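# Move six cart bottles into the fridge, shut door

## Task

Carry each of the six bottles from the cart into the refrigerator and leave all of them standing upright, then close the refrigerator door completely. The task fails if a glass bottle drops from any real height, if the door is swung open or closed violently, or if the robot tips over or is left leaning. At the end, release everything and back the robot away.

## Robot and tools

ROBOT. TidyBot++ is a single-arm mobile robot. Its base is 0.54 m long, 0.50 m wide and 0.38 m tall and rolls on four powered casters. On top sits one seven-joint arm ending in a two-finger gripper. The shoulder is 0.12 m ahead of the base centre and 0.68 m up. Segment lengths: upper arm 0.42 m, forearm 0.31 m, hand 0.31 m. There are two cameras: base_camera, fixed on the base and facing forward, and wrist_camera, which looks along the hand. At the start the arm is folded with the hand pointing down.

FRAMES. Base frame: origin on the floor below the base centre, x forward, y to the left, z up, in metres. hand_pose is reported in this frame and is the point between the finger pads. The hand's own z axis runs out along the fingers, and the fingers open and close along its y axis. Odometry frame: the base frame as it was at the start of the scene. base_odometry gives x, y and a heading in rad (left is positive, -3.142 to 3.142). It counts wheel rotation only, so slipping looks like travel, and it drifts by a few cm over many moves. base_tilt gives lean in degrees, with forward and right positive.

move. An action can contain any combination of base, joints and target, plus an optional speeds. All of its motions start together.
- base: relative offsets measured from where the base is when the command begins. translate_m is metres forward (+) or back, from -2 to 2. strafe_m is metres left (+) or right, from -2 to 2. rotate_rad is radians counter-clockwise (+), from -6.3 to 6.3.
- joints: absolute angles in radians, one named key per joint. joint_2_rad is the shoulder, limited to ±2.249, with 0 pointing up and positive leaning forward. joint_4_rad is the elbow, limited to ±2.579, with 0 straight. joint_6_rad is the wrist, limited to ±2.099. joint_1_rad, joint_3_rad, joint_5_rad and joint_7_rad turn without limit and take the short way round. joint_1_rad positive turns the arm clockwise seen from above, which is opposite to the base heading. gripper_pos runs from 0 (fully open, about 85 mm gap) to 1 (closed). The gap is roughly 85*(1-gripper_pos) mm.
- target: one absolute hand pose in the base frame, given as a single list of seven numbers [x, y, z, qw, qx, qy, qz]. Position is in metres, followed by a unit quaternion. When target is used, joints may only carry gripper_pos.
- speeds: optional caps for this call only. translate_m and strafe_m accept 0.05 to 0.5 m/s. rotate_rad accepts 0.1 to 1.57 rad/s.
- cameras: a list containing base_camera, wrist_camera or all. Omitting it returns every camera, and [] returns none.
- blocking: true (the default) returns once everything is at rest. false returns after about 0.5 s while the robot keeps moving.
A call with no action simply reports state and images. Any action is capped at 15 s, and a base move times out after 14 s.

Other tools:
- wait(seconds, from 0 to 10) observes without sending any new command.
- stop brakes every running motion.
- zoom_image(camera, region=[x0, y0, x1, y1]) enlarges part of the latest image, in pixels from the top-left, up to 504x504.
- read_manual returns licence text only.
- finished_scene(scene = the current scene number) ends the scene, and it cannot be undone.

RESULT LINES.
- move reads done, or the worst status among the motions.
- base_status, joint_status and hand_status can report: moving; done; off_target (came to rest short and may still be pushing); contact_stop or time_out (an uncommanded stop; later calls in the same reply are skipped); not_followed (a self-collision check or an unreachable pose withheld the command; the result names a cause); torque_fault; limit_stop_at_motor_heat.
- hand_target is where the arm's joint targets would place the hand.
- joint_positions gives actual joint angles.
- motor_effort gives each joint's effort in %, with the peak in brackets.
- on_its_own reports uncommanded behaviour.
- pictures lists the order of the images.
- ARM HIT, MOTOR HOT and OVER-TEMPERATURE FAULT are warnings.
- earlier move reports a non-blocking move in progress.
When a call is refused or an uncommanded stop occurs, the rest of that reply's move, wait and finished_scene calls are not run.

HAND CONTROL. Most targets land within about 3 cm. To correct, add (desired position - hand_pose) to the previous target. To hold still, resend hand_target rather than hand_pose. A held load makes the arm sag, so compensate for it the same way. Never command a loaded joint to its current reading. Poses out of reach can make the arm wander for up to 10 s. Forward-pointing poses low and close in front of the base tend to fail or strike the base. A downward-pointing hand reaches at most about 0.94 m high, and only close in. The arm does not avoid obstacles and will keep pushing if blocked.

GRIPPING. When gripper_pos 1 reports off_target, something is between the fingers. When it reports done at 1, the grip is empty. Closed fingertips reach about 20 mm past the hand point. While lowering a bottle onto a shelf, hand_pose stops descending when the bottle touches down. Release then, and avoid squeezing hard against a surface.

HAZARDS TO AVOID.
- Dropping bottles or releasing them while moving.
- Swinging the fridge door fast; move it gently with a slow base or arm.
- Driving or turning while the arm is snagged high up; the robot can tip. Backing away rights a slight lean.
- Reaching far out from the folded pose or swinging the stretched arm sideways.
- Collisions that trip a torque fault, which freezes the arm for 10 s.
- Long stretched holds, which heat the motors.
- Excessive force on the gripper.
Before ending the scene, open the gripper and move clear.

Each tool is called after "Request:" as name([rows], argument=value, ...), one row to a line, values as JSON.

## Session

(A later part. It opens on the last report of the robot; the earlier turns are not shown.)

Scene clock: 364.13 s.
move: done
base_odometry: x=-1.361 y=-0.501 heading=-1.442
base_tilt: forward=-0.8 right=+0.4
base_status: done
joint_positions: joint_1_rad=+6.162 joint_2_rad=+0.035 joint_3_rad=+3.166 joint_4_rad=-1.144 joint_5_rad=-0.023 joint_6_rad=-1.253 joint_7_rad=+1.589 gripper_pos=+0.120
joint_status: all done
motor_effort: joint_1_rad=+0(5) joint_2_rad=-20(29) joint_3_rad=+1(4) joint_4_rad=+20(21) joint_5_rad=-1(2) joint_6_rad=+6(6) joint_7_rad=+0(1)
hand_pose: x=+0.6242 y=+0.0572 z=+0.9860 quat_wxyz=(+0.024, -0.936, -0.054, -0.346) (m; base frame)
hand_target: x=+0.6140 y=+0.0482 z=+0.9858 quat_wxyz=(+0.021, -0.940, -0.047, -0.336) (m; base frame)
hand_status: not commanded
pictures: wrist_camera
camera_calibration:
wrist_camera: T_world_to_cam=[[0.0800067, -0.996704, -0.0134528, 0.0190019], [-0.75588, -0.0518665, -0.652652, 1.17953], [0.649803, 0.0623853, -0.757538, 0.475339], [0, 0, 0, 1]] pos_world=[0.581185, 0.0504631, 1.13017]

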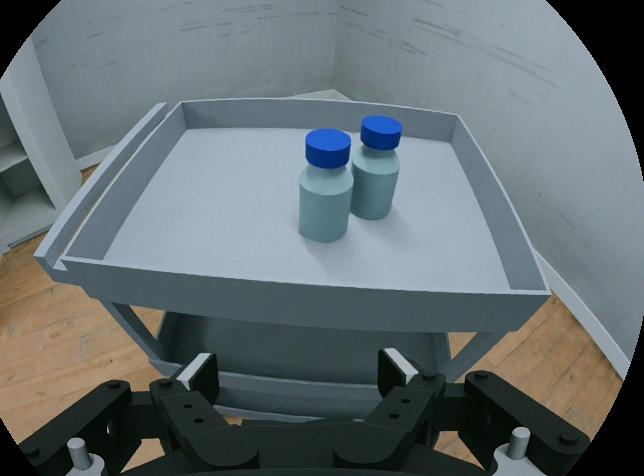

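Request:
move(base={"translate_m": 0.314}, speeds={"translate_m": 0.25})

Request:
move(joints={"joint_2_rad": -0.025, "joint_4_rad": -1.36, "joint_6_rad": -1.08})

Scene clock: 374.37 s.
move: done
base_odometry: x=-1.321 y=-0.812 heading=-1.442
base_tilt: forward=-0.8 right=+0.4
base_status: done
joint_positions: joint_1_rad=+6.162 joint_2_rad=+0.033 joint_3_rad=+3.166 joint_4_rad=-1.144 joint_5_rad=-0.023 joint_6_rad=-1.255 joint_7_rad=+1.589 gripper_pos=+0.120
joint_status: not commanded
motor_effort: joint_1_rad=+0(0) joint_2_rad=-19(22) joint_3_rad=+1(1) joint_4_rad=+20(21) joint_5_rad=+0(1) joint_6_rad=+6(7) joint_7_rad=+0(1)
hand_pose: x=+0.6232 y=+0.0570 z=+0.9873 quat_wxyz=(+0.024, -0.936, -0.054, -0.347) (m; base frame)
hand_target: x=+0.6140 y=+0.0482 z=+0.9858 quat_wxyz=(+0.021, -0.940, -0.047, -0.336) (m; base frame)
hand_status: not commanded
pictures: base_camera, wrist_camera
camera_calibration:
wrist_camera: T_world_to_cam=[[0.079885, -0.996712, -0.0135271, 0.0190472], [-0.754837, -0.0516248, -0.653878, 1.18013], [0.651029, 0.0624458, -0.756479, 0.475195], [0, 0, 0, 1]] pos_world=[0.579915, 0.0502344, 1.13139]

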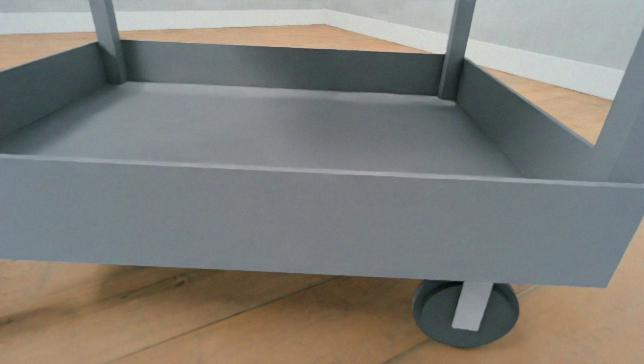

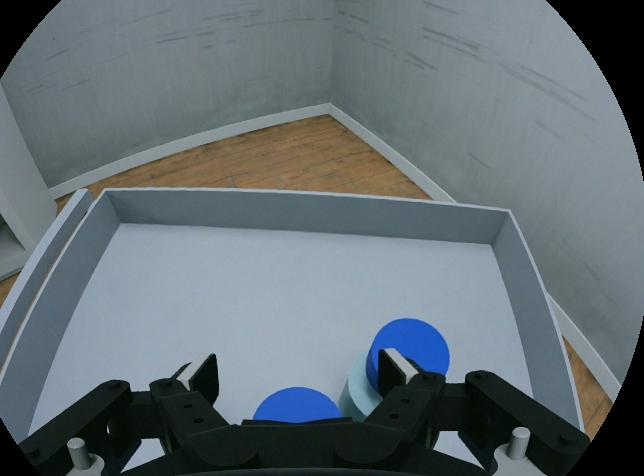

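Scene clock: 375.60 s.
move: done
base_odometry: x=-1.321 y=-0.812 heading=-1.442
base_tilt: forward=-0.8 right=+0.4
base_status: not commanded
joint_positions: joint_1_rad=+6.162 joint_2_rad=-0.005 joint_3_rad=+3.166 joint_4_rad=-1.346 joint_5_rad=-0.023 joint_6_rad=-1.112 joint_7_rad=+1.589 gripper_pos=+0.120
joint_status: all done
motor_effort: joint_1_rad=+0(0) joint_2_rad=-19(20) joint_3_rad=+1(1) joint_4_rad=+20(22) joint_5_rad=-1(1) joint_6_rad=+6(6) joint_7_rad=+1(1)
hand_pose: x=+0.6183 y=+0.0559 z=+0.9339 quat_wxyz=(+0.024, -0.940, -0.053, -0.337) (m; base frame)
hand_target: x=+0.6189 y=+0.0478 z=+0.9433 quat_wxyz=(+0.022, -0.934, -0.045, -0.355) (m; base frame)
hand_status: not commanded
pictures: base_camera, wrist_camera
camera_calibration:
wrist_camera: T_world_to_cam=[[0.0764758, -0.996958, -0.0150533, 0.0211291], [-0.769111, -0.0493766, -0.637206, 1.13465], [0.634524, 0.0603084, -0.770547, 0.461539], [0, 0, 0, 1]] pos_world=[0.5782, 0.0492553, 1.07896]

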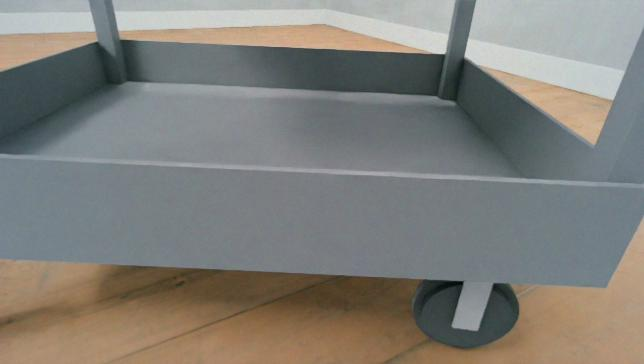

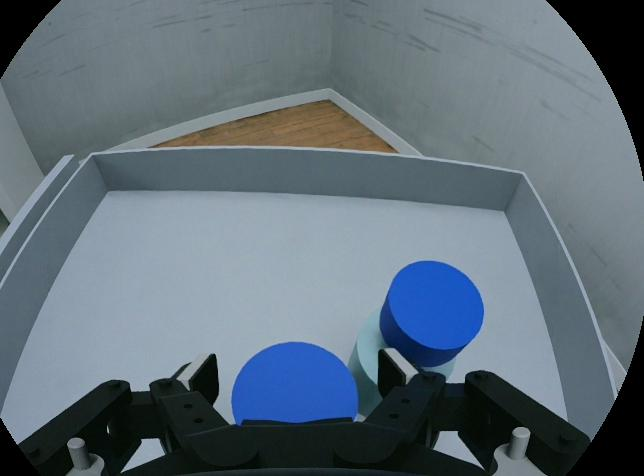

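Request:
move(joints={"joint_2_rad": -0.043, "joint_4_rad": -1.505, "joint_6_rad": -0.954, "gripper_pos": 0.17}, cameras=["wrist_camera"])

Scene clock: 379.33 s.
move: done
base_odometry: x=-1.321 y=-0.812 heading=-1.442
base_tilt: forward=-0.8 right=+0.4
base_status: not commanded
joint_positions: joint_1_rad=+6.162 joint_2_rad=-0.025 joint_3_rad=+3.166 joint_4_rad=-1.490 joint_5_rad=-0.023 joint_6_rad=-0.986 joint_7_rad=+1.589 gripper_pos=+0.170
joint_status: all done
motor_effort: joint_1_rad=+0(0) joint_2_rad=-19(20) joint_3_rad=+1(1) joint_4_rad=+21(23) joint_5_rad=-1(1) joint_6_rad=+6(6) joint_7_rad=+1(1)
hand_pose: x=+0.6168 y=+0.0552 z=+0.8961 quat_wxyz=(+0.024, -0.939, -0.051, -0.338) (m; base frame)
hand_target: x=+0.6180 y=+0.0472 z=+0.9035 quat_wxyz=(+0.022, -0.934, -0.043, -0.354) (m; base frame)
hand_status: not commanded
pictures: wrist_camera
camera_calibration:
wrist_camera: T_world_to_cam=[[0.0737114, -0.99715, -0.0160885, 0.0226277], [-0.767796, -0.046447, -0.639009, 1.10997], [0.63644, 0.0594549, -0.769031, 0.430858], [0, 0, 0, 1]] pos_world=[0.576346, 0.0485013, 1.04099]

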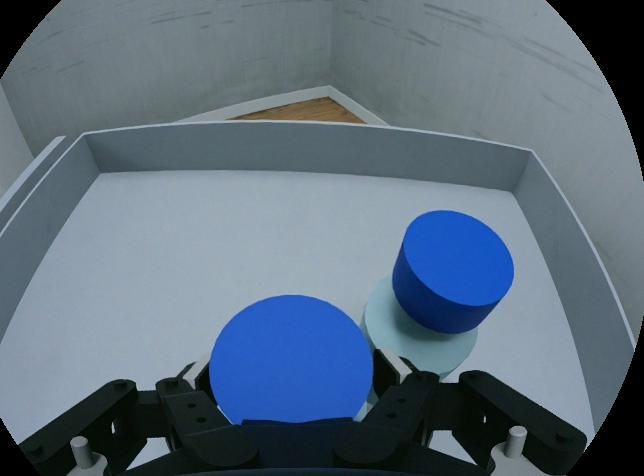

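Request:
move(joints={"gripper_pos": 0.6}, cameras=["wrist_camera"])

Scene clock: 381.23 s.
move: off_target
base_odometry: x=-1.321 y=-0.812 heading=-1.442
base_tilt: forward=-0.8 right=+0.4
base_status: not commanded
joint_positions: joint_1_rad=+6.162 joint_2_rad=-0.038 joint_3_rad=+3.166 joint_4_rad=-1.493 joint_5_rad=-0.023 joint_6_rad=-0.968 joint_7_rad=+1.589 gripper_pos=+0.413
joint_status: gripper_pos off_target (ended at +0.413, target +0.600)
motor_effort: joint_1_rad=+0(2) joint_2_rad=-18(20) joint_3_rad=+1(3) joint_4_rad=+21(23) joint_5_rad=-1(1) joint_6_rad=+5(7) joint_7_rad=+0(1)
hand_pose: x=+0.6176 y=+0.0550 z=+0.9043 quat_wxyz=(+0.025, -0.935, -0.051, -0.351) (m; base frame)
hand_target: x=+0.6180 y=+0.0472 z=+0.9035 quat_wxyz=(+0.022, -0.934, -0.043, -0.354) (m; base frame)
hand_status: not commanded
pictures: wrist_camera
camera_calibration:
wrist_camera: T_world_to_cam=[[0.0735076, -0.997149, -0.017067, 0.0235264], [-0.75014, -0.0440054, -0.659814, 1.12358], [0.657181, 0.061304, -0.751236, 0.407713], [0, 0, 0, 1]] pos_world=[0.573173, 0.0479085, 1.04804]

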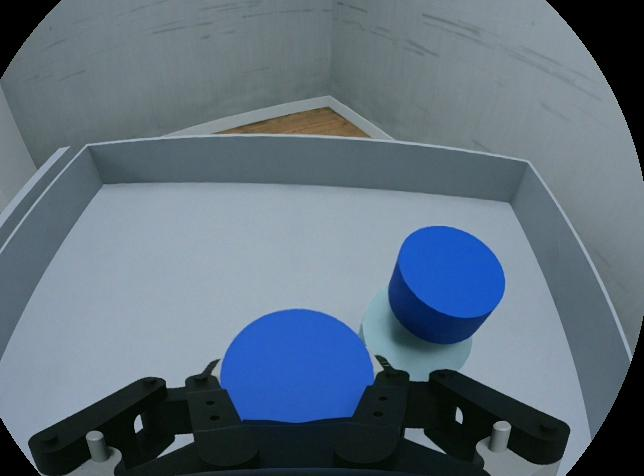

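Request:
move(joints={"joint_2_rad": 0.13, "joint_4_rad": -0.67, "joint_6_rad": -1.63}, cameras=["wrist_camera"])

Request:
move(base={"translate_m": -0.4}, cameras=["wrist_camera"])

Scene clock: 385.03 s.
move: done
base_odometry: x=-1.321 y=-0.812 heading=-1.442
base_tilt: forward=-0.8 right=+0.4
base_status: not commanded
joint_positions: joint_1_rad=+6.162 joint_2_rad=+0.131 joint_3_rad=+3.166 joint_4_rad=-0.690 joint_5_rad=-0.023 joint_6_rad=-1.600 joint_7_rad=+1.589 gripper_pos=+0.413
joint_status: all done
motor_effort: joint_1_rad=+0(0) joint_2_rad=-23(24) joint_3_rad=+1(1) joint_4_rad=+20(26) joint_5_rad=-1(1) joint_6_rad=+8(9) joint_7_rad=+0(1)
hand_pose: x=+0.6065 y=+0.0568 z=+1.0792 quat_wxyz=(+0.023, -0.934, -0.058, -0.352) (m; base frame)
hand_target: x=+0.6002 y=+0.0483 z=+1.0823 quat_wxyz=(+0.020, -0.936, -0.051, -0.348) (m; base frame)
hand_status: not commanded
pictures: wrist_camera
camera_calibration:
wrist_camera: T_world_to_cam=[[0.086516, -0.996226, -0.00699753, 0.0102957], [-0.747634, -0.0602819, -0.661369, 1.23188], [0.658451, 0.0624506, -0.750028, 0.544127], [0, 0, 0, 1]] pos_world=[0.561825, 0.0505359, 1.22291]

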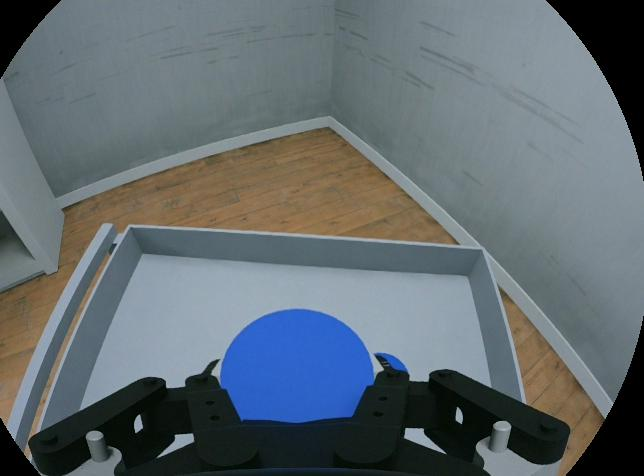

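Scene clock: 387.37 s.
move: done
base_odometry: x=-1.372 y=-0.415 heading=-1.442
base_tilt: forward=-0.8 right=+0.4
base_status: done
joint_positions: joint_1_rad=+6.165 joint_2_rad=+0.141 joint_3_rad=+3.166 joint_4_rad=-0.685 joint_5_rad=-0.023 joint_6_rad=-1.609 joint_7_rad=+1.589 gripper_pos=+0.413
joint_status: not commanded
motor_effort: joint_1_rad=+0(3) joint_2_rad=-23(27) joint_3_rad=+1(3) joint_4_rad=+19(21) joint_5_rad=+0(2) joint_6_rad=+8(8) joint_7_rad=+0(1)
hand_pose: x=+0.6085 y=+0.0559 z=+1.0746 quat_wxyz=(+0.022, -0.937, -0.058, -0.345) (m; base frame)
hand_target: x=+0.6002 y=+0.0483 z=+1.0823 quat_wxyz=(+0.020, -0.936, -0.051, -0.348) (m; base frame)
hand_status: not commanded
pictures: wrist_camera
camera_calibration:
wrist_camera: T_world_to_cam=[[0.0841576, -0.996431, -0.00648091, 0.0100777], [-0.757107, -0.0597132, -0.650556, 1.22435], [0.647848, 0.059656, -0.759431, 0.556075], [0, 0, 0, 1]] pos_world=[0.565866, 0.0499786, 1.21887]

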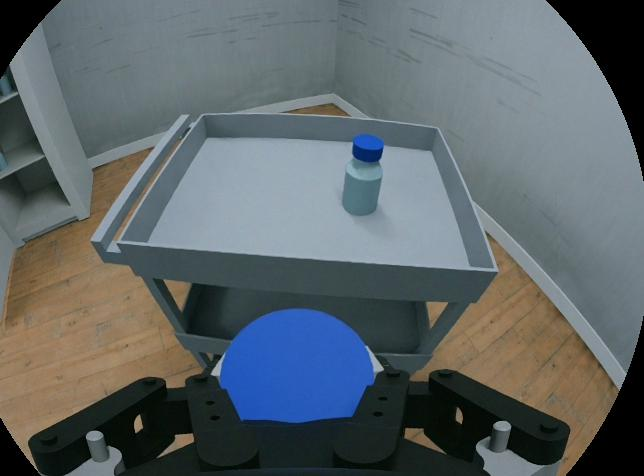

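Request:
move(base={"translate_m": 0.948, "strafe_m": 1.312, "rotate_rad": 0.596}, blocking=false, cameras=[])

Request:
wait(seconds=2.4, cameras=[])

Request:
move(joints={"joint_2_rad": 0.08, "joint_4_rad": -2.15, "joint_6_rad": -0.12}, cameras=["wrist_camera"])

Scene clock: 392.67 s.
move: moving
base_odometry: x=-1.315 y=-0.446 heading=-1.264
base_tilt: forward=-0.8 right=+0.4
base_status: translate_m moving; strafe_m moving; rotate_rad moving
joint_positions: joint_1_rad=+6.177 joint_2_rad=+0.142 joint_3_rad=+3.166 joint_4_rad=-0.685 joint_5_rad=-0.023 joint_6_rad=-1.610 joint_7_rad=+1.589 gripper_pos=+0.413
joint_status: not commanded
motor_effort: joint_1_rad=-2(4) joint_2_rad=-21(25) joint_3_rad=-1(2) joint_4_rad=+19(20) joint_5_rad=-2(3) joint_6_rad=+8(8) joint_7_rad=+0(1)
hand_pose: x=+0.6094 y=+0.0499 z=+1.0743 quat_wxyz=(+0.020, -0.937, -0.052, -0.345) (m; base frame)
hand_target: x=+0.6002 y=+0.0483 z=+1.0823 quat_wxyz=(+0.020, -0.936, -0.051, -0.348) (m; base frame)
hand_status: not commanded
pictures: none
No camera images: "cameras" was empty.

Scene clock: 395.07 s.
earlier move: moving
base_odometry: x=-0.285 y=-1.004 heading=-0.845
base_tilt: forward=-0.8 right=+0.4
base_status: translate_m moving; strafe_m moving; rotate_rad moving
joint_positions: joint_1_rad=+6.176 joint_2_rad=+0.144 joint_3_rad=+3.164 joint_4_rad=-0.684 joint_5_rad=-0.023 joint_6_rad=-1.610 joint_7_rad=+1.589 gripper_pos=+0.413
joint_status: not commanded
motor_effort: joint_1_rad=+0(4) joint_2_rad=-23(25) joint_3_rad=+1(3) joint_4_rad=+19(21) joint_5_rad=-1(3) joint_6_rad=+8(8) joint_7_rad=+1(1)
hand_pose: x=+0.6099 y=+0.0514 z=+1.0730 quat_wxyz=(+0.020, -0.937, -0.053, -0.344) (m; base frame)
hand_target: x=+0.6002 y=+0.0483 z=+1.0823 quat_wxyz=(+0.020, -0.936, -0.051, -0.348) (m; base frame)
hand_status: not commanded
wait: 2.40 s; no rest
pictures: none
No camera images: "cameras" was empty.

Scene clock: 398.13 s.
move: done
base_odometry: x=+0.051 y=-1.187 heading=-0.845
base_tilt: forward=-0.8 right=+0.4
base_status: done
joint_positions: joint_1_rad=+6.176 joint_2_rad=+0.116 joint_3_rad=+3.164 joint_4_rad=-2.148 joint_5_rad=-0.023 joint_6_rad=-0.162 joint_7_rad=+1.589 gripper_pos=+0.413
joint_status: all done
motor_effort: joint_1_rad=+0(1) joint_2_rad=-23(30) joint_3_rad=+1(1) joint_4_rad=+20(26) joint_5_rad=-1(1) joint_6_rad=+8(9) joint_7_rad=+0(1)
hand_pose: x=+0.6118 y=+0.0442 z=+0.6638 quat_wxyz=(+0.016, -0.936, -0.039, -0.350) (m; base frame)
hand_target: x=+0.6210 y=+0.0427 z=+0.6899 quat_wxyz=(+0.017, -0.922, -0.036, -0.385) (m; base frame)
hand_status: not commanded
pictures: wrist_camera
camera_calibration:
wrist_camera: T_world_to_cam=[[0.0449701, -0.998953, -0.00844571, 0.02093], [-0.753194, -0.0283505, -0.657187, 0.959479], [0.65626, 0.035915, -0.75368, 0.234774], [0, 0, 0, 1]] pos_world=[0.56766, 0.0396779, 0.807679]

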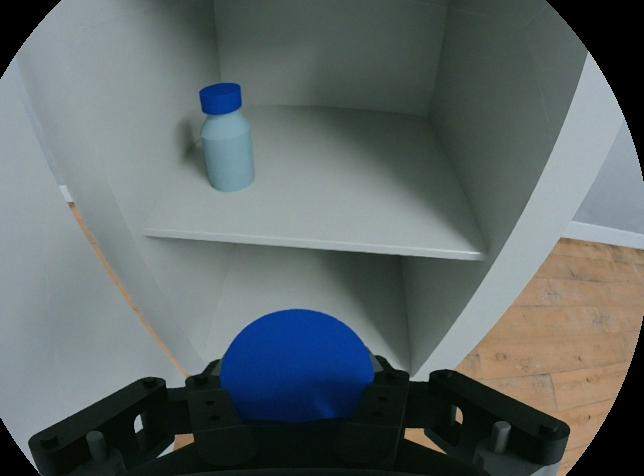

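Request:
move(base={"translate_m": 0.36, "strafe_m": 0.0}, speeds={"translate_m": 0.2}, cameras=["wrist_camera"])

Request:
move(joints={"joint_2_rad": 0.14, "joint_4_rad": -2.2, "joint_6_rad": -0.005}, cameras=["wrist_camera"])

Request:
move(joints={"joint_2_rad": 0.16, "joint_4_rad": -2.218, "joint_6_rad": 0.034}, cameras=[])

Request:
move(joints={"joint_2_rad": 0.18, "joint_4_rad": -2.224, "joint_6_rad": 0.03}, cameras=[])

Scene clock: 404.00 s.
move: done
base_odometry: x=+0.290 y=-1.456 heading=-0.845
base_tilt: forward=-0.8 right=+0.4
base_status: done
joint_positions: joint_1_rad=+6.176 joint_2_rad=+0.105 joint_3_rad=+3.164 joint_4_rad=-2.155 joint_5_rad=-0.023 joint_6_rad=-0.154 joint_7_rad=+1.589 gripper_pos=+0.413
joint_status: not commanded
motor_effort: joint_1_rad=+0(1) joint_2_rad=-22(26) joint_3_rad=+1(2) joint_4_rad=+20(22) joint_5_rad=-1(1) joint_6_rad=+8(9) joint_7_rad=+0(1)
hand_pose: x=+0.6110 y=+0.0441 z=+0.6677 quat_wxyz=(+0.016, -0.934, -0.039, -0.355) (m; base frame)
hand_target: x=+0.6210 y=+0.0427 z=+0.6899 quat_wxyz=(+0.017, -0.922, -0.036, -0.385) (m; base frame)
hand_status: not commanded
pictures: wrist_camera
camera_calibration:
wrist_camera: T_world_to_cam=[[0.0449306, -0.998949, -0.0090436, 0.0212966], [-0.745044, -0.027477, -0.666449, 0.962664], [0.6655, 0.0366818, -0.745496, 0.227095], [0, 0, 0, 1]] pos_world=[0.565139, 0.0393951, 0.811057]

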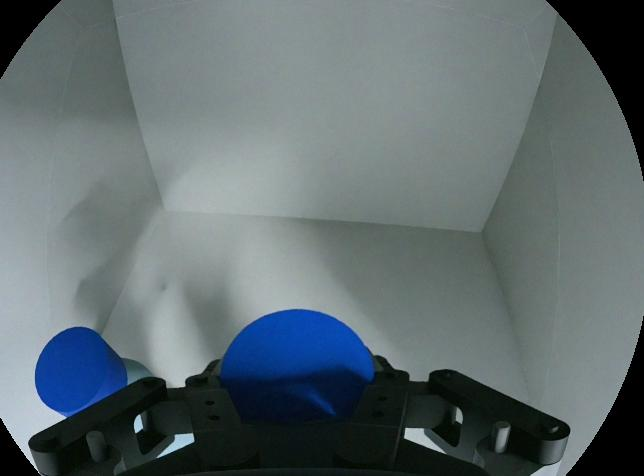

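Scene clock: 405.07 s.
move: done
base_odometry: x=+0.290 y=-1.456 heading=-0.845
base_tilt: forward=-0.8 right=+0.4
base_status: not commanded
joint_positions: joint_1_rad=+6.176 joint_2_rad=+0.152 joint_3_rad=+3.164 joint_4_rad=-2.201 joint_5_rad=-0.023 joint_6_rad=-0.040 joint_7_rad=+1.589 gripper_pos=+0.413
joint_status: all done
motor_effort: joint_1_rad=+0(0) joint_2_rad=-23(25) joint_3_rad=+1(1) joint_4_rad=+19(21) joint_5_rad=+0(1) joint_6_rad=+8(9) joint_7_rad=+0(1)
hand_pose: x=+0.6160 y=+0.0437 z=+0.6484 quat_wxyz=(+0.015, -0.930, -0.038, -0.366) (m; base frame)
hand_target: x=+0.6246 y=+0.0422 z=+0.6621 quat_wxyz=(+0.015, -0.921, -0.036, -0.388) (m; base frame)
hand_status: not commanded
pictures: wrist_camera
camera_calibration:
wrist_camera: T_world_to_cam=[[0.0433868, -0.999033, -0.00715908, 0.0202363], [-0.730355, -0.0268273, -0.682541, 0.954865], [0.681689, 0.0348419, -0.730812, 0.189969], [0, 0, 0, 1]] pos_world=[0.567012, 0.0392143, 0.790711]

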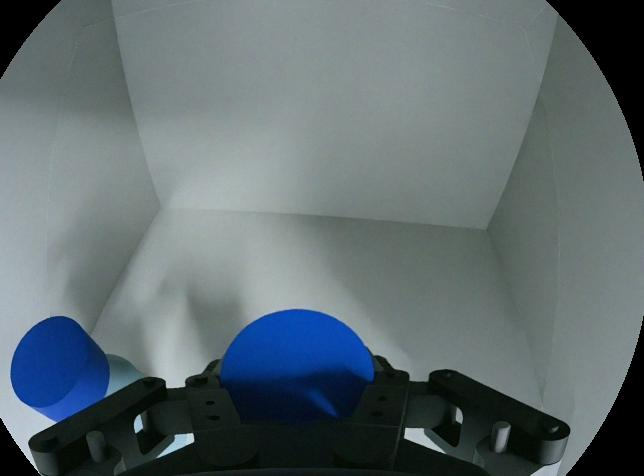

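Scene clock: 405.70 s.
move: done
base_odometry: x=+0.290 y=-1.456 heading=-0.845
base_tilt: forward=-0.8 right=+0.4
base_status: not commanded
joint_positions: joint_1_rad=+6.176 joint_2_rad=+0.167 joint_3_rad=+3.164 joint_4_rad=-2.218 joint_5_rad=-0.023 joint_6_rad=+0.001 joint_7_rad=+1.589 gripper_pos=+0.413
joint_status: all done
motor_effort: joint_1_rad=+0(0) joint_2_rad=-23(25) joint_3_rad=+1(1) joint_4_rad=+19(20) joint_5_rad=-1(1) joint_6_rad=+8(9) joint_7_rad=+0(1)
hand_pose: x=+0.6172 y=+0.0435 z=+0.6422 quat_wxyz=(+0.015, -0.928, -0.038, -0.370) (m; base frame)
hand_target: x=+0.6247 y=+0.0420 z=+0.6527 quat_wxyz=(+0.015, -0.921, -0.036, -0.388) (m; base frame)
hand_status: not commanded
pictures: none
No camera images: "cameras" was empty.

Scene clock: 406.37 s.
move: done
base_odometry: x=+0.290 y=-1.456 heading=-0.845
base_tilt: forward=-0.8 right=+0.4
base_status: not commanded
joint_positions: joint_1_rad=+6.176 joint_2_rad=+0.186 joint_3_rad=+3.164 joint_4_rad=-2.223 joint_5_rad=-0.023 joint_6_rad=+0.001 joint_7_rad=+1.589 gripper_pos=+0.413
joint_status: all done
motor_effort: joint_1_rad=+0(0) joint_2_rad=-23(25) joint_3_rad=+1(1) joint_4_rad=+18(19) joint_5_rad=-1(1) joint_6_rad=+8(8) joint_7_rad=+1(1)
hand_pose: x=+0.6141 y=+0.0432 z=+0.6306 quat_wxyz=(+0.014, -0.933, -0.038, -0.359) (m; base frame)
hand_target: x=+0.6204 y=+0.0416 z=+0.6391 quat_wxyz=(+0.014, -0.927, -0.036, -0.374) (m; base frame)
hand_status: not commanded
pictures: none
No camera images: "cameras" was empty.

Request:
move(joints={"joint_2_rad": 0.19, "joint_4_rad": -2.228, "joint_6_rad": 0.035}, cameras=[])

Request:
move(joints={"joint_2_rad": 0.2, "joint_4_rad": -2.232, "joint_6_rad": 0.04}, cameras=["wrist_camera"])

Scene clock: 407.80 s.
move: done
base_odometry: x=+0.290 y=-1.456 heading=-0.845
base_tilt: forward=-0.8 right=+0.4
base_status: not commanded
joint_positions: joint_1_rad=+6.176 joint_2_rad=+0.190 joint_3_rad=+3.164 joint_4_rad=-2.224 joint_5_rad=-0.023 joint_6_rad=+0.005 joint_7_rad=+1.589 gripper_pos=+0.413
joint_status: all done
motor_effort: joint_1_rad=+0(0) joint_2_rad=-23(24) joint_3_rad=+1(1) joint_4_rad=+16(19) joint_5_rad=-1(1) joint_6_rad=+7(8) joint_7_rad=+0(1)
hand_pose: x=+0.6142 y=+0.0432 z=+0.6288 quat_wxyz=(+0.014, -0.933, -0.038, -0.358) (m; base frame)
hand_target: x=+0.6192 y=+0.0415 z=+0.6334 quat_wxyz=(+0.014, -0.928, -0.036, -0.370) (m; base frame)
hand_status: not commanded
pictures: none
No camera images: "cameras" was empty.

Scene clock: 408.27 s.
move: done
base_odometry: x=+0.290 y=-1.456 heading=-0.845
base_tilt: forward=-0.8 right=+0.4
base_status: not commanded
joint_positions: joint_1_rad=+6.176 joint_2_rad=+0.192 joint_3_rad=+3.164 joint_4_rad=-2.224 joint_5_rad=-0.023 joint_6_rad=+0.009 joint_7_rad=+1.589 gripper_pos=+0.413
joint_status: all done
motor_effort: joint_1_rad=+0(0) joint_2_rad=-22(23) joint_3_rad=+1(1) joint_4_rad=+16(18) joint_5_rad=+0(1) joint_6_rad=+7(8) joint_7_rad=+1(1)
hand_pose: x=+0.6150 y=+0.0432 z=+0.6288 quat_wxyz=(+0.014, -0.932, -0.038, -0.359) (m; base frame)
hand_target: x=+0.6180 y=+0.0413 z=+0.6278 quat_wxyz=(+0.013, -0.930, -0.036, -0.366) (m; base frame)
hand_status: not commanded
pictures: wrist_camera
camera_calibration:
wrist_camera: T_world_to_cam=[[0.0426275, -0.999079, -0.0048641, 0.0186888], [-0.739791, -0.0282916, -0.672241, 0.940094], [0.671485, 0.0322544, -0.740316, 0.188746], [0, 0, 0, 1]] pos_world=[0.567937, 0.0391805, 0.771793]

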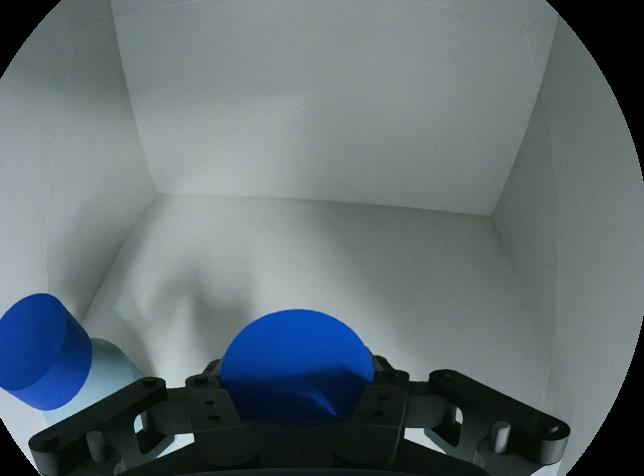

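Request:
move(joints={"joint_2_rad": 0.195, "joint_4_rad": -2.23, "joint_6_rad": 0.035, "gripper_pos": 0.12}, cameras=["wrist_camera"])

Request:
move(base={"translate_m": -0.1, "strafe_m": -0.01}, speeds={"translate_m": 0.2}, cameras=["wrist_camera"])

Scene clock: 410.90 s.
move: done
base_odometry: x=+0.290 y=-1.456 heading=-0.845
base_tilt: forward=-0.8 right=+0.4
base_status: not commanded
joint_positions: joint_1_rad=+6.176 joint_2_rad=+0.192 joint_3_rad=+3.164 joint_4_rad=-2.224 joint_5_rad=-0.023 joint_6_rad=+0.012 joint_7_rad=+1.589 gripper_pos=+0.120
joint_status: all done
motor_effort: joint_1_rad=+0(1) joint_2_rad=-21(22) joint_3_rad=+1(1) joint_4_rad=+17(17) joint_5_rad=+0(1) joint_6_rad=+6(7) joint_7_rad=+0(1)
hand_pose: x=+0.6157 y=+0.0433 z=+0.6294 quat_wxyz=(+0.014, -0.932, -0.038, -0.360) (m; base frame)
hand_target: x=+0.6181 y=+0.0414 z=+0.6301 quat_wxyz=(+0.013, -0.930, -0.036, -0.367) (m; base frame)
hand_status: not commanded
pictures: wrist_camera
camera_calibration:
wrist_camera: T_world_to_cam=[[0.0426082, -0.99908, -0.00493512, 0.0187582], [-0.737785, -0.0281331, -0.674449, 0.941157], [0.67369, 0.0323781, -0.738305, 0.186087], [0, 0, 0, 1]] pos_world=[0.568207, 0.0391935, 0.772244]

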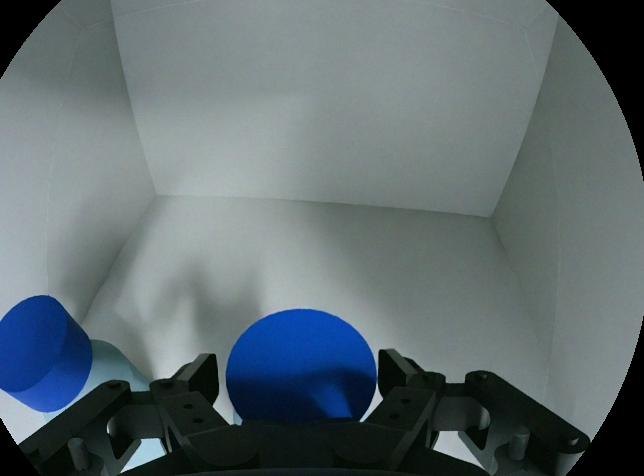

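Scene clock: 412.07 s.
move: done
base_odometry: x=+0.216 y=-1.388 heading=-0.845
base_tilt: forward=-0.9 right=+0.4
base_status: done
joint_positions: joint_1_rad=+6.176 joint_2_rad=+0.194 joint_3_rad=+3.164 joint_4_rad=-2.226 joint_5_rad=-0.023 joint_6_rad=+0.013 joint_7_rad=+1.589 gripper_pos=+0.120
joint_status: not commanded
motor_effort: joint_1_rad=+0(1) joint_2_rad=-21(23) joint_3_rad=+1(2) joint_4_rad=+16(17) joint_5_rad=+0(1) joint_6_rad=+6(7) joint_7_rad=+0(1)
hand_pose: x=+0.6150 y=+0.0432 z=+0.6277 quat_wxyz=(+0.014, -0.932, -0.038, -0.359) (m; base frame)
hand_target: x=+0.6181 y=+0.0414 z=+0.6301 quat_wxyz=(+0.013, -0.930, -0.036, -0.367) (m; base frame)
hand_status: not commanded
pictures: wrist_camera
camera_calibration:
wrist_camera: T_world_to_cam=[[0.0425797, -0.999082, -0.00473102, 0.0186009], [-0.740036, -0.0283574, -0.671969, 0.939323], [0.671218, 0.0321134, -0.740564, 0.188245], [0, 0, 0, 1]] pos_world=[0.567987, 0.0391754, 0.770692]

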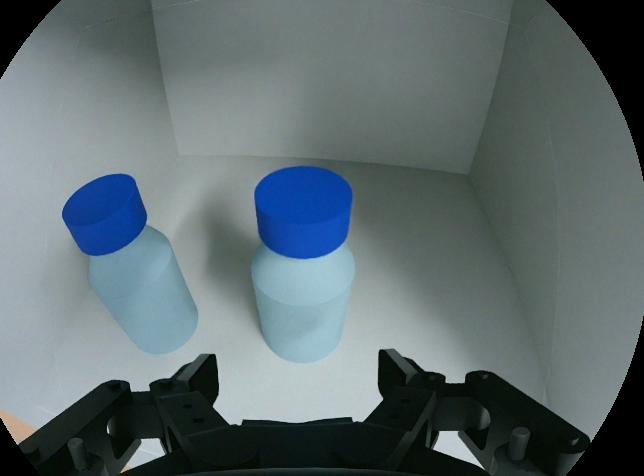

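Request:
move(base={"translate_m": -0.42}, cameras=["wrist_camera"])

Request:
move(base={"translate_m": -1.32, "strafe_m": -0.665, "rotate_rad": -0.597}, joints={"joint_1_rad": 6.18, "joint_2_rad": 0.026, "joint_4_rad": -1.139, "joint_6_rad": -1.29, "gripper_pos": 0.12}, cameras=["wrist_camera"])

Scene clock: 418.47 s.
move: done
base_odometry: x=-0.063 y=-1.074 heading=-0.845
base_tilt: forward=-0.9 right=+0.4
base_status: done
joint_positions: joint_1_rad=+6.176 joint_2_rad=+0.193 joint_3_rad=+3.164 joint_4_rad=-2.229 joint_5_rad=-0.023 joint_6_rad=+0.013 joint_7_rad=+1.589 gripper_pos=+0.120
joint_status: not commanded
motor_effort: joint_1_rad=+0(1) joint_2_rad=-21(23) joint_3_rad=+1(1) joint_4_rad=+16(18) joint_5_rad=-1(1) joint_6_rad=+6(7) joint_7_rad=+0(1)
hand_pose: x=+0.6134 y=+0.0431 z=+0.6270 quat_wxyz=(+0.014, -0.933, -0.038, -0.358) (m; base frame)
hand_target: x=+0.6181 y=+0.0414 z=+0.6301 quat_wxyz=(+0.013, -0.930, -0.036, -0.367) (m; base frame)
hand_status: not commanded
pictures: wrist_camera
camera_calibration:
wrist_camera: T_world_to_cam=[[0.0425518, -0.999083, -0.0046819, 0.0185126], [-0.741229, -0.0284268, -0.67065, 0.937635], [0.669902, 0.0320078, -0.741759, 0.190314], [0, 0, 0, 1]] pos_world=[0.566722, 0.039058, 0.770079]

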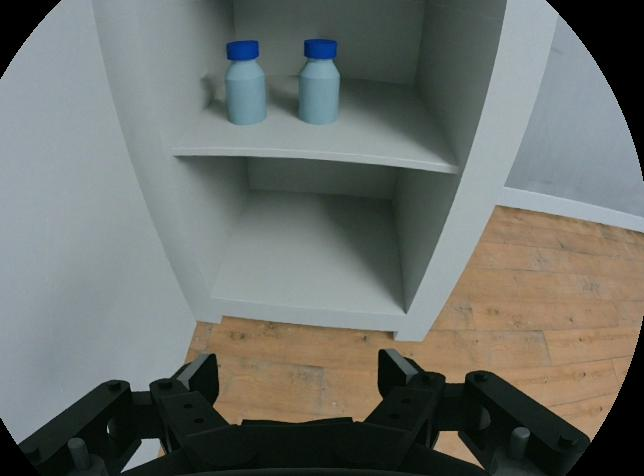

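Scene clock: 422.77 s.
move: done
base_odometry: x=-1.436 y=-0.528 heading=-1.442
base_tilt: forward=-0.9 right=+0.4
base_status: done
joint_positions: joint_1_rad=+6.181 joint_2_rad=+0.035 joint_3_rad=+3.164 joint_4_rad=-1.143 joint_5_rad=-0.023 joint_6_rad=-1.253 joint_7_rad=+1.589 gripper_pos=+0.120
joint_status: all done
motor_effort: joint_1_rad=+0(3) joint_2_rad=-20(27) joint_3_rad=+1(4) joint_4_rad=+20(22) joint_5_rad=-1(2) joint_6_rad=+6(7) joint_7_rad=+0(1)
hand_pose: x=+0.6252 y=+0.0488 z=+0.9867 quat_wxyz=(+0.022, -0.936, -0.047, -0.347) (m; base frame)
hand_target: x=+0.6139 y=+0.0498 z=+0.9858 quat_wxyz=(+0.022, -0.940, -0.049, -0.336) (m; base frame)
hand_status: not commanded
pictures: wrist_camera
camera_calibration:
wrist_camera: T_world_to_cam=[[0.0635063, -0.997888, -0.0136874, 0.0211848], [-0.755566, -0.0391156, -0.653903, 1.18076], [0.651986, 0.0518687, -0.756454, 0.473792], [0, 0, 0, 1]] pos_world=[0.581888, 0.042751, 1.13079]

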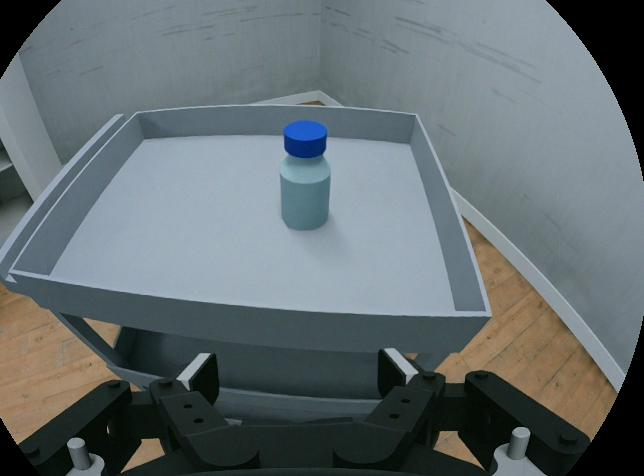

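Request:
move(base={"translate_m": 0.337, "strafe_m": 0.017}, speeds={"translate_m": 0.25}, cameras=[])

Request:
move(joints={"joint_2_rad": -0.025, "joint_4_rad": -1.36, "joint_6_rad": -1.08}, cameras=["wrist_camera"])

Scene clock: 427.60 s.
move: done
base_odometry: x=-1.377 y=-0.860 heading=-1.443
base_tilt: forward=-0.8 right=+0.4
base_status: done
joint_positions: joint_1_rad=+6.181 joint_2_rad=+0.032 joint_3_rad=+3.164 joint_4_rad=-1.143 joint_5_rad=-0.023 joint_6_rad=-1.254 joint_7_rad=+1.589 gripper_pos=+0.120
joint_status: not commanded
motor_effort: joint_1_rad=+0(1) joint_2_rad=-19(22) joint_3_rad=+1(1) joint_4_rad=+21(21) joint_5_rad=-1(1) joint_6_rad=+6(7) joint_7_rad=+0(1)
hand_pose: x=+0.6241 y=+0.0487 z=+0.9879 quat_wxyz=(+0.022, -0.936, -0.047, -0.348) (m; base frame)
hand_target: x=+0.6139 y=+0.0498 z=+0.9858 quat_wxyz=(+0.022, -0.940, -0.049, -0.336) (m; base frame)
hand_status: not commanded
pictures: none
No camera images: "cameras" was empty.

Scene clock: 428.83 s.
move: done
base_odometry: x=-1.377 y=-0.860 heading=-1.443
base_tilt: forward=-0.8 right=+0.4
base_status: not commanded
joint_positions: joint_1_rad=+6.181 joint_2_rad=-0.005 joint_3_rad=+3.164 joint_4_rad=-1.346 joint_5_rad=-0.023 joint_6_rad=-1.112 joint_7_rad=+1.589 gripper_pos=+0.120
joint_status: all done
motor_effort: joint_1_rad=+0(0) joint_2_rad=-18(20) joint_3_rad=+1(1) joint_4_rad=+20(22) joint_5_rad=-1(1) joint_6_rad=+6(7) joint_7_rad=+1(1)
hand_pose: x=+0.6191 y=+0.0477 z=+0.9340 quat_wxyz=(+0.022, -0.940, -0.045, -0.337) (m; base frame)
hand_target: x=+0.6188 y=+0.0494 z=+0.9433 quat_wxyz=(+0.023, -0.934, -0.046, -0.355) (m; base frame)
hand_status: not commanded
pictures: wrist_camera
camera_calibration:
wrist_camera: T_world_to_cam=[[0.0601167, -0.998076, -0.01516, 0.0231964], [-0.769842, -0.0366913, -0.637179, 1.13469], [0.635397, 0.0499759, -0.770567, 0.461501], [0, 0, 0, 1]] pos_world=[0.578898, 0.0417209, 1.07897]

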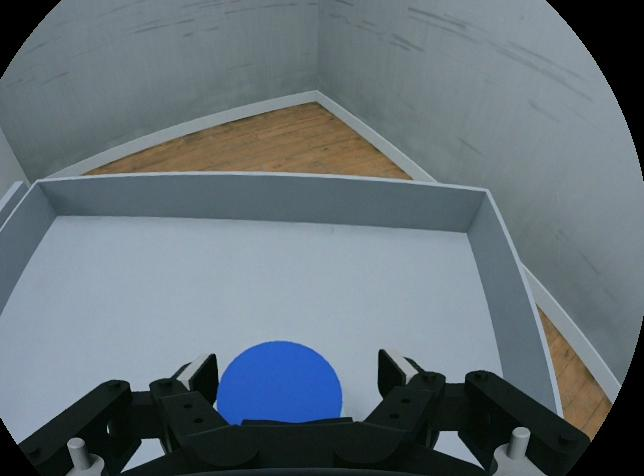

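Request:
move(joints={"joint_1_rad": 6.138, "joint_2_rad": -0.025, "joint_4_rad": -1.36, "joint_6_rad": -1.08}, cameras=["wrist_camera"])

Scene clock: 430.77 s.
move: done
base_odometry: x=-1.377 y=-0.860 heading=-1.443
base_tilt: forward=-0.8 right=+0.4
base_status: not commanded
joint_positions: joint_1_rad=+6.157 joint_2_rad=-0.005 joint_3_rad=+3.164 joint_4_rad=-1.346 joint_5_rad=-0.023 joint_6_rad=-1.110 joint_7_rad=+1.589 gripper_pos=+0.120
joint_status: all done
motor_effort: joint_1_rad=+0(1) joint_2_rad=-18(20) joint_3_rad=+1(2) joint_4_rad=+21(21) joint_5_rad=-1(2) joint_6_rad=+6(6) joint_7_rad=+0(1)
hand_pose: x=+0.6181 y=+0.0599 z=+0.9347 quat_wxyz=(+0.026, -0.939, -0.056, -0.338) (m; base frame)
hand_target: x=+0.6163 y=+0.0703 z=+0.9433 quat_wxyz=(+0.030, -0.932, -0.066, -0.354) (m; base frame)
hand_status: not commanded
pictures: wrist_camera
camera_calibration:
wrist_camera: T_world_to_cam=[[0.0844086, -0.996315, -0.0152366, 0.0203859], [-0.767059, -0.0552106, -0.639197, 1.13609], [0.636, 0.0656411, -0.768892, 0.459219], [0, 0, 0, 1]] pos_world=[0.577663, 0.0528914, 1.07959]

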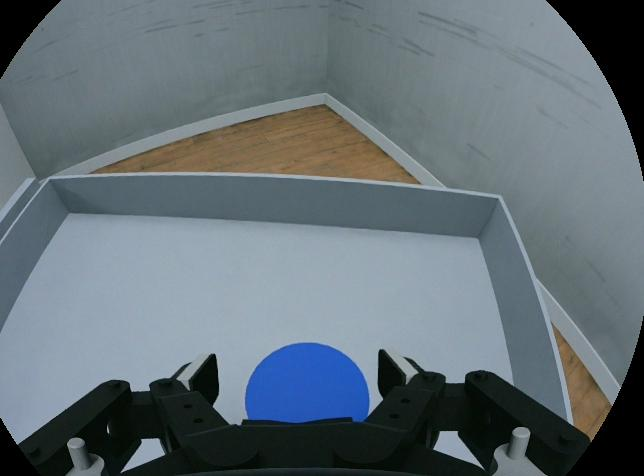

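Request:
move(base={"strafe_m": -0.005}, cameras=[])

Request:
move(joints={"joint_2_rad": -0.043, "joint_4_rad": -1.505, "joint_6_rad": -0.954, "gripper_pos": 0.12}, cameras=["wrist_camera"])

Scene clock: 432.60 s.
move: done
base_odometry: x=-1.381 y=-0.861 heading=-1.442
base_tilt: forward=-0.8 right=+0.4
base_status: done
joint_positions: joint_1_rad=+6.155 joint_2_rad=-0.006 joint_3_rad=+3.164 joint_4_rad=-1.346 joint_5_rad=-0.023 joint_6_rad=-1.109 joint_7_rad=+1.589 gripper_pos=+0.120
joint_status: not commanded
motor_effort: joint_1_rad=+0(2) joint_2_rad=-19(20) joint_3_rad=+1(3) joint_4_rad=+21(22) joint_5_rad=-1(2) joint_6_rad=+6(6) joint_7_rad=+1(1)
hand_pose: x=+0.6179 y=+0.0605 z=+0.9353 quat_wxyz=(+0.026, -0.939, -0.057, -0.339) (m; base frame)
hand_target: x=+0.6163 y=+0.0703 z=+0.9433 quat_wxyz=(+0.030, -0.932, -0.066, -0.354) (m; base frame)
hand_status: not commanded
pictures: none
No camera images: "cameras" was empty.

Scene clock: 433.73 s.
move: done
base_odometry: x=-1.381 y=-0.861 heading=-1.442
base_tilt: forward=-0.8 right=+0.4
base_status: not commanded
joint_positions: joint_1_rad=+6.155 joint_2_rad=-0.025 joint_3_rad=+3.164 joint_4_rad=-1.491 joint_5_rad=-0.023 joint_6_rad=-0.986 joint_7_rad=+1.589 gripper_pos=+0.120
joint_status: all done
motor_effort: joint_1_rad=+0(1) joint_2_rad=-18(20) joint_3_rad=+1(2) joint_4_rad=+20(22) joint_5_rad=+0(1) joint_6_rad=+6(6) joint_7_rad=+1(1)
hand_pose: x=+0.6161 y=+0.0598 z=+0.8953 quat_wxyz=(+0.026, -0.939, -0.055, -0.337) (m; base frame)
hand_target: x=+0.6154 y=+0.0697 z=+0.9035 quat_wxyz=(+0.030, -0.933, -0.064, -0.354) (m; base frame)
hand_status: not commanded
pictures: wrist_camera
camera_calibration:
wrist_camera: T_world_to_cam=[[0.082984, -0.996421, -0.0161096, 0.0215806], [-0.768148, -0.0536578, -0.63802, 1.10897], [0.634872, 0.06532, -0.769851, 0.431793], [0, 0, 0, 1]] pos_world=[0.575929, 0.0528035, 1.04031]

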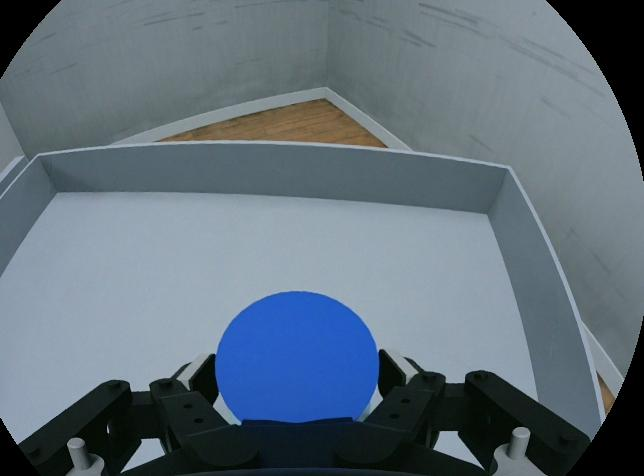

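Request:
move(joints={"gripper_pos": 0.6}, cameras=["wrist_camera"])

Request:
move(joints={"joint_2_rad": 0.13, "joint_4_rad": -0.67, "joint_6_rad": -1.63}, cameras=["wrist_camera"])

Request:
move(base={"translate_m": -0.4}, cameras=["wrist_camera"])

Scene clock: 436.13 s.
move: off_target
base_odometry: x=-1.381 y=-0.861 heading=-1.442
base_tilt: forward=-0.8 right=+0.4
base_status: not commanded
joint_positions: joint_1_rad=+6.155 joint_2_rad=-0.037 joint_3_rad=+3.164 joint_4_rad=-1.492 joint_5_rad=-0.023 joint_6_rad=-0.967 joint_7_rad=+1.589 gripper_pos=+0.413
joint_status: gripper_pos off_target (ended at +0.413, target +0.600)
motor_effort: joint_1_rad=+0(1) joint_2_rad=-19(20) joint_3_rad=+1(1) joint_4_rad=+22(24) joint_5_rad=-1(2) joint_6_rad=+6(8) joint_7_rad=+0(1)
hand_pose: x=+0.6176 y=+0.0599 z=+0.9044 quat_wxyz=(+0.027, -0.934, -0.055, -0.351) (m; base frame)
hand_target: x=+0.6154 y=+0.0697 z=+0.9035 quat_wxyz=(+0.030, -0.933, -0.064, -0.354) (m; base frame)
hand_status: not commanded
pictures: wrist_camera
camera_calibration:
wrist_camera: T_world_to_cam=[[0.0830286, -0.996401, -0.0170828, 0.0224742], [-0.749278, -0.0511161, -0.66028, 1.12418], [0.65703, 0.0676219, -0.750825, 0.406764], [0, 0, 0, 1]] pos_world=[0.573204, 0.052351, 1.04807]

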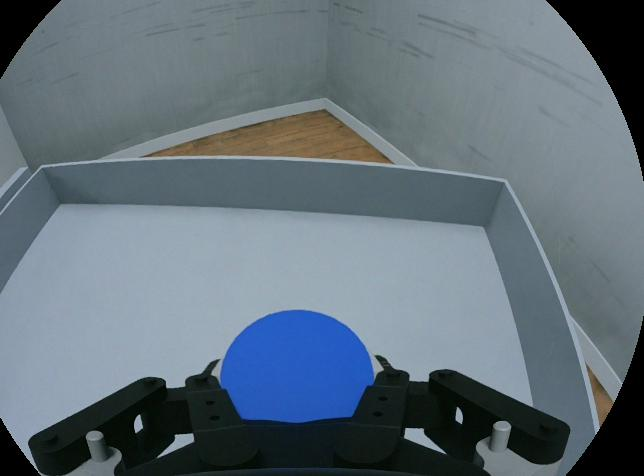

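Scene clock: 438.27 s.
move: done
base_odometry: x=-1.381 y=-0.861 heading=-1.442
base_tilt: forward=-0.8 right=+0.4
base_status: not commanded
joint_positions: joint_1_rad=+6.155 joint_2_rad=+0.139 joint_3_rad=+3.164 joint_4_rad=-0.696 joint_5_rad=-0.023 joint_6_rad=-1.604 joint_7_rad=+1.589 gripper_pos=+0.413
joint_status: all done
motor_effort: joint_1_rad=+0(0) joint_2_rad=-24(26) joint_3_rad=+1(1) joint_4_rad=+21(28) joint_5_rad=+0(1) joint_6_rad=+8(9) joint_7_rad=+0(1)
hand_pose: x=+0.6078 y=+0.0616 z=+1.0721 quat_wxyz=(+0.024, -0.937, -0.063, -0.344) (m; base frame)
hand_target: x=+0.5975 y=+0.0700 z=+1.0823 quat_wxyz=(+0.028, -0.935, -0.073, -0.347) (m; base frame)
hand_status: not commanded
pictures: wrist_camera
camera_calibration:
wrist_camera: T_world_to_cam=[[0.0959924, -0.995357, -0.00703627, 0.009142], [-0.75833, -0.0685509, -0.648257, 1.22139], [0.644765, 0.0675635, -0.761389, 0.557793], [0, 0, 0, 1]] pos_world=[0.565691, 0.0551402, 1.21653]

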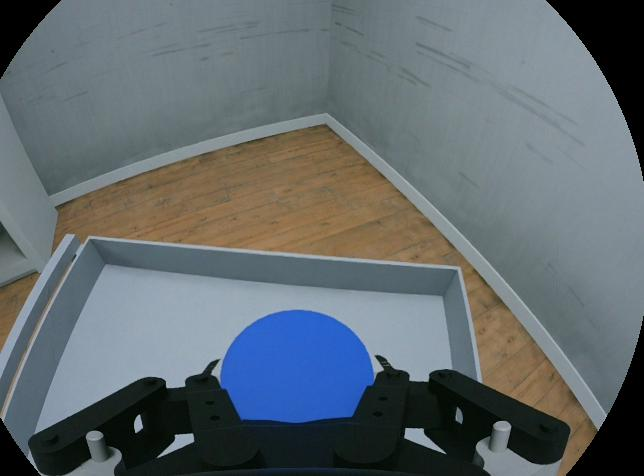

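Scene clock: 440.43 s.
move: done
base_odometry: x=-1.433 y=-0.464 heading=-1.442
base_tilt: forward=-0.8 right=+0.4
base_status: done
joint_positions: joint_1_rad=+6.155 joint_2_rad=+0.149 joint_3_rad=+3.164 joint_4_rad=-0.692 joint_5_rad=-0.023 joint_6_rad=-1.614 joint_7_rad=+1.589 gripper_pos=+0.413
joint_status: not commanded
motor_effort: joint_1_rad=+0(1) joint_2_rad=-25(29) joint_3_rad=+1(2) joint_4_rad=+21(22) joint_5_rad=+0(1) joint_6_rad=+9(9) joint_7_rad=+0(1)
hand_pose: x=+0.6094 y=+0.0620 z=+1.0667 quat_wxyz=(+0.024, -0.939, -0.063, -0.336) (m; base frame)
hand_target: x=+0.5975 y=+0.0700 z=+1.0823 quat_wxyz=(+0.028, -0.935, -0.073, -0.347) (m; base frame)
hand_status: not commanded
pictures: wrist_camera
camera_calibration:
wrist_camera: T_world_to_cam=[[0.0964724, -0.995314, -0.00649818, 0.00855069], [-0.768841, -0.0703717, -0.635556, 1.21207], [0.632121, 0.0663097, -0.772027, 0.571772], [0, 0, 0, 1]] pos_world=[0.569634, 0.055892, 1.21182]

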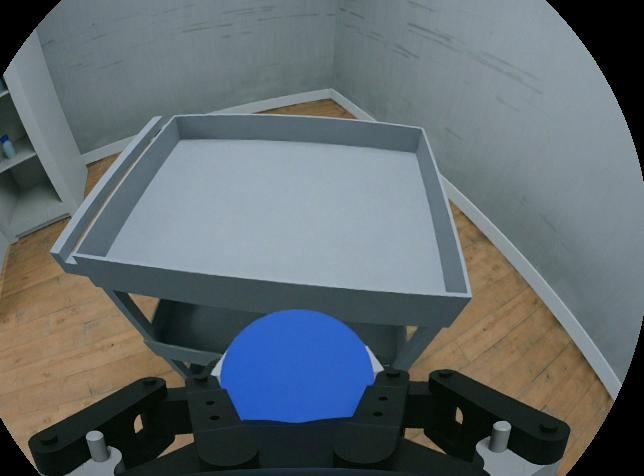

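Request:
move(base={"translate_m": 0.81, "strafe_m": 1.3, "rotate_rad": 0.597}, blocking=false, cameras=[])

Request:
wait(seconds=2.4, cameras=[])

Request:
move(joints={"joint_2_rad": 0.08, "joint_4_rad": -2.15, "joint_6_rad": -0.12}, cameras=[])

Request:
move(base={"translate_m": 0.127, "strafe_m": -0.128}, cameras=["wrist_camera"])

Scene clock: 446.10 s.
move: moving
base_odometry: x=-1.375 y=-0.490 heading=-1.261
base_tilt: forward=-0.8 right=+0.4
base_status: translate_m moving; strafe_m moving; rotate_rad moving
joint_positions: joint_1_rad=+6.155 joint_2_rad=+0.150 joint_3_rad=+3.164 joint_4_rad=-0.692 joint_5_rad=-0.023 joint_6_rad=-1.614 joint_7_rad=+1.589 gripper_pos=+0.413
joint_status: not commanded
motor_effort: joint_1_rad=-4(5) joint_2_rad=-23(28) joint_3_rad=-2(3) joint_4_rad=+20(22) joint_5_rad=-3(3) joint_6_rad=+8(9) joint_7_rad=+1(1)
hand_pose: x=+0.6097 y=+0.0622 z=+1.0663 quat_wxyz=(+0.024, -0.940, -0.064, -0.335) (m; base frame)
hand_target: x=+0.5975 y=+0.0700 z=+1.0823 quat_wxyz=(+0.028, -0.935, -0.073, -0.347) (m; base frame)
hand_status: not commanded
pictures: none
No camera images: "cameras" was empty.

Scene clock: 448.50 s.
earlier move: moving
base_odometry: x=-0.339 y=-0.964 heading=-0.844
base_tilt: forward=-0.8 right=+0.4
base_status: translate_m moving; strafe_m moving; rotate_rad moving
joint_positions: joint_1_rad=+6.140 joint_2_rad=+0.152 joint_3_rad=+3.163 joint_4_rad=-0.692 joint_5_rad=-0.023 joint_6_rad=-1.615 joint_7_rad=+1.589 gripper_pos=+0.413
joint_status: not commanded
motor_effort: joint_1_rad=+0(5) joint_2_rad=-25(28) joint_3_rad=+1(3) joint_4_rad=+21(22) joint_5_rad=+0(3) joint_6_rad=+8(9) joint_7_rad=+1(1)
hand_pose: x=+0.6092 y=+0.0700 z=+1.0650 quat_wxyz=(+0.026, -0.940, -0.071, -0.334) (m; base frame)
hand_target: x=+0.5975 y=+0.0700 z=+1.0823 quat_wxyz=(+0.028, -0.935, -0.073, -0.347) (m; base frame)
hand_status: not commanded
wait: 2.40 s; no rest
pictures: none
No camera images: "cameras" was empty.

Scene clock: 451.57 s.
move: off_target
base_odometry: x=-0.039 y=-1.101 heading=-0.844
base_tilt: forward=-0.8 right=+0.4
base_status: done
joint_positions: joint_1_rad=+6.140 joint_2_rad=+0.124 joint_3_rad=+3.163 joint_4_rad=-2.155 joint_5_rad=-0.023 joint_6_rad=-0.167 joint_7_rad=+1.589 gripper_pos=+0.413
joint_status: joint_2_rad off_target (ended at +0.124, target +0.080); the others done
motor_effort: joint_1_rad=+0(1) joint_2_rad=-24(31) joint_3_rad=+1(2) joint_4_rad=+20(26) joint_5_rad=-1(2) joint_6_rad=+9(9) joint_7_rad=+0(1)
hand_pose: x=+0.6055 y=+0.0622 z=+0.6560 quat_wxyz=(+0.022, -0.938, -0.057, -0.340) (m; base frame)
hand_target: x=+0.6186 y=+0.0654 z=+0.6899 quat_wxyz=(+0.026, -0.921, -0.057, -0.385) (m; base frame)
hand_status: not commanded
pictures: none
No camera images: "cameras" was empty.

Scene clock: 453.13 s.
move: done
base_odometry: x=-0.051 y=-1.281 heading=-0.844
base_tilt: forward=-0.8 right=+0.4
base_status: done
joint_positions: joint_1_rad=+6.140 joint_2_rad=+0.118 joint_3_rad=+3.163 joint_4_rad=-2.157 joint_5_rad=-0.023 joint_6_rad=-0.162 joint_7_rad=+1.589 gripper_pos=+0.413
joint_status: not commanded
motor_effort: joint_1_rad=+0(2) joint_2_rad=-24(25) joint_3_rad=+1(3) joint_4_rad=+21(22) joint_5_rad=-1(1) joint_6_rad=+9(9) joint_7_rad=+1(1)
hand_pose: x=+0.6060 y=+0.0622 z=+0.6588 quat_wxyz=(+0.022, -0.937, -0.056, -0.344) (m; base frame)
hand_target: x=+0.6186 y=+0.0654 z=+0.6899 quat_wxyz=(+0.026, -0.921, -0.057, -0.385) (m; base frame)
hand_status: not commanded
pictures: wrist_camera
camera_calibration:
wrist_camera: T_world_to_cam=[[0.082402, -0.996567, -0.00799419, 0.0159867], [-0.758421, -0.0575028, -0.649223, 0.95213], [0.646535, 0.0595603, -0.760556, 0.243161], [0, 0, 0, 1]] pos_world=[0.563586, 0.0561992, 0.80321]

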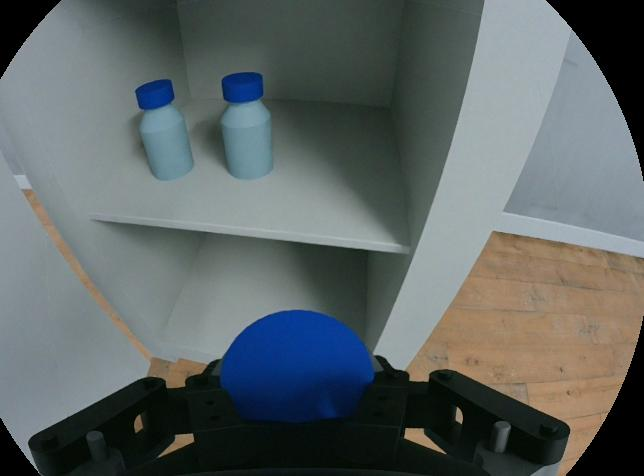

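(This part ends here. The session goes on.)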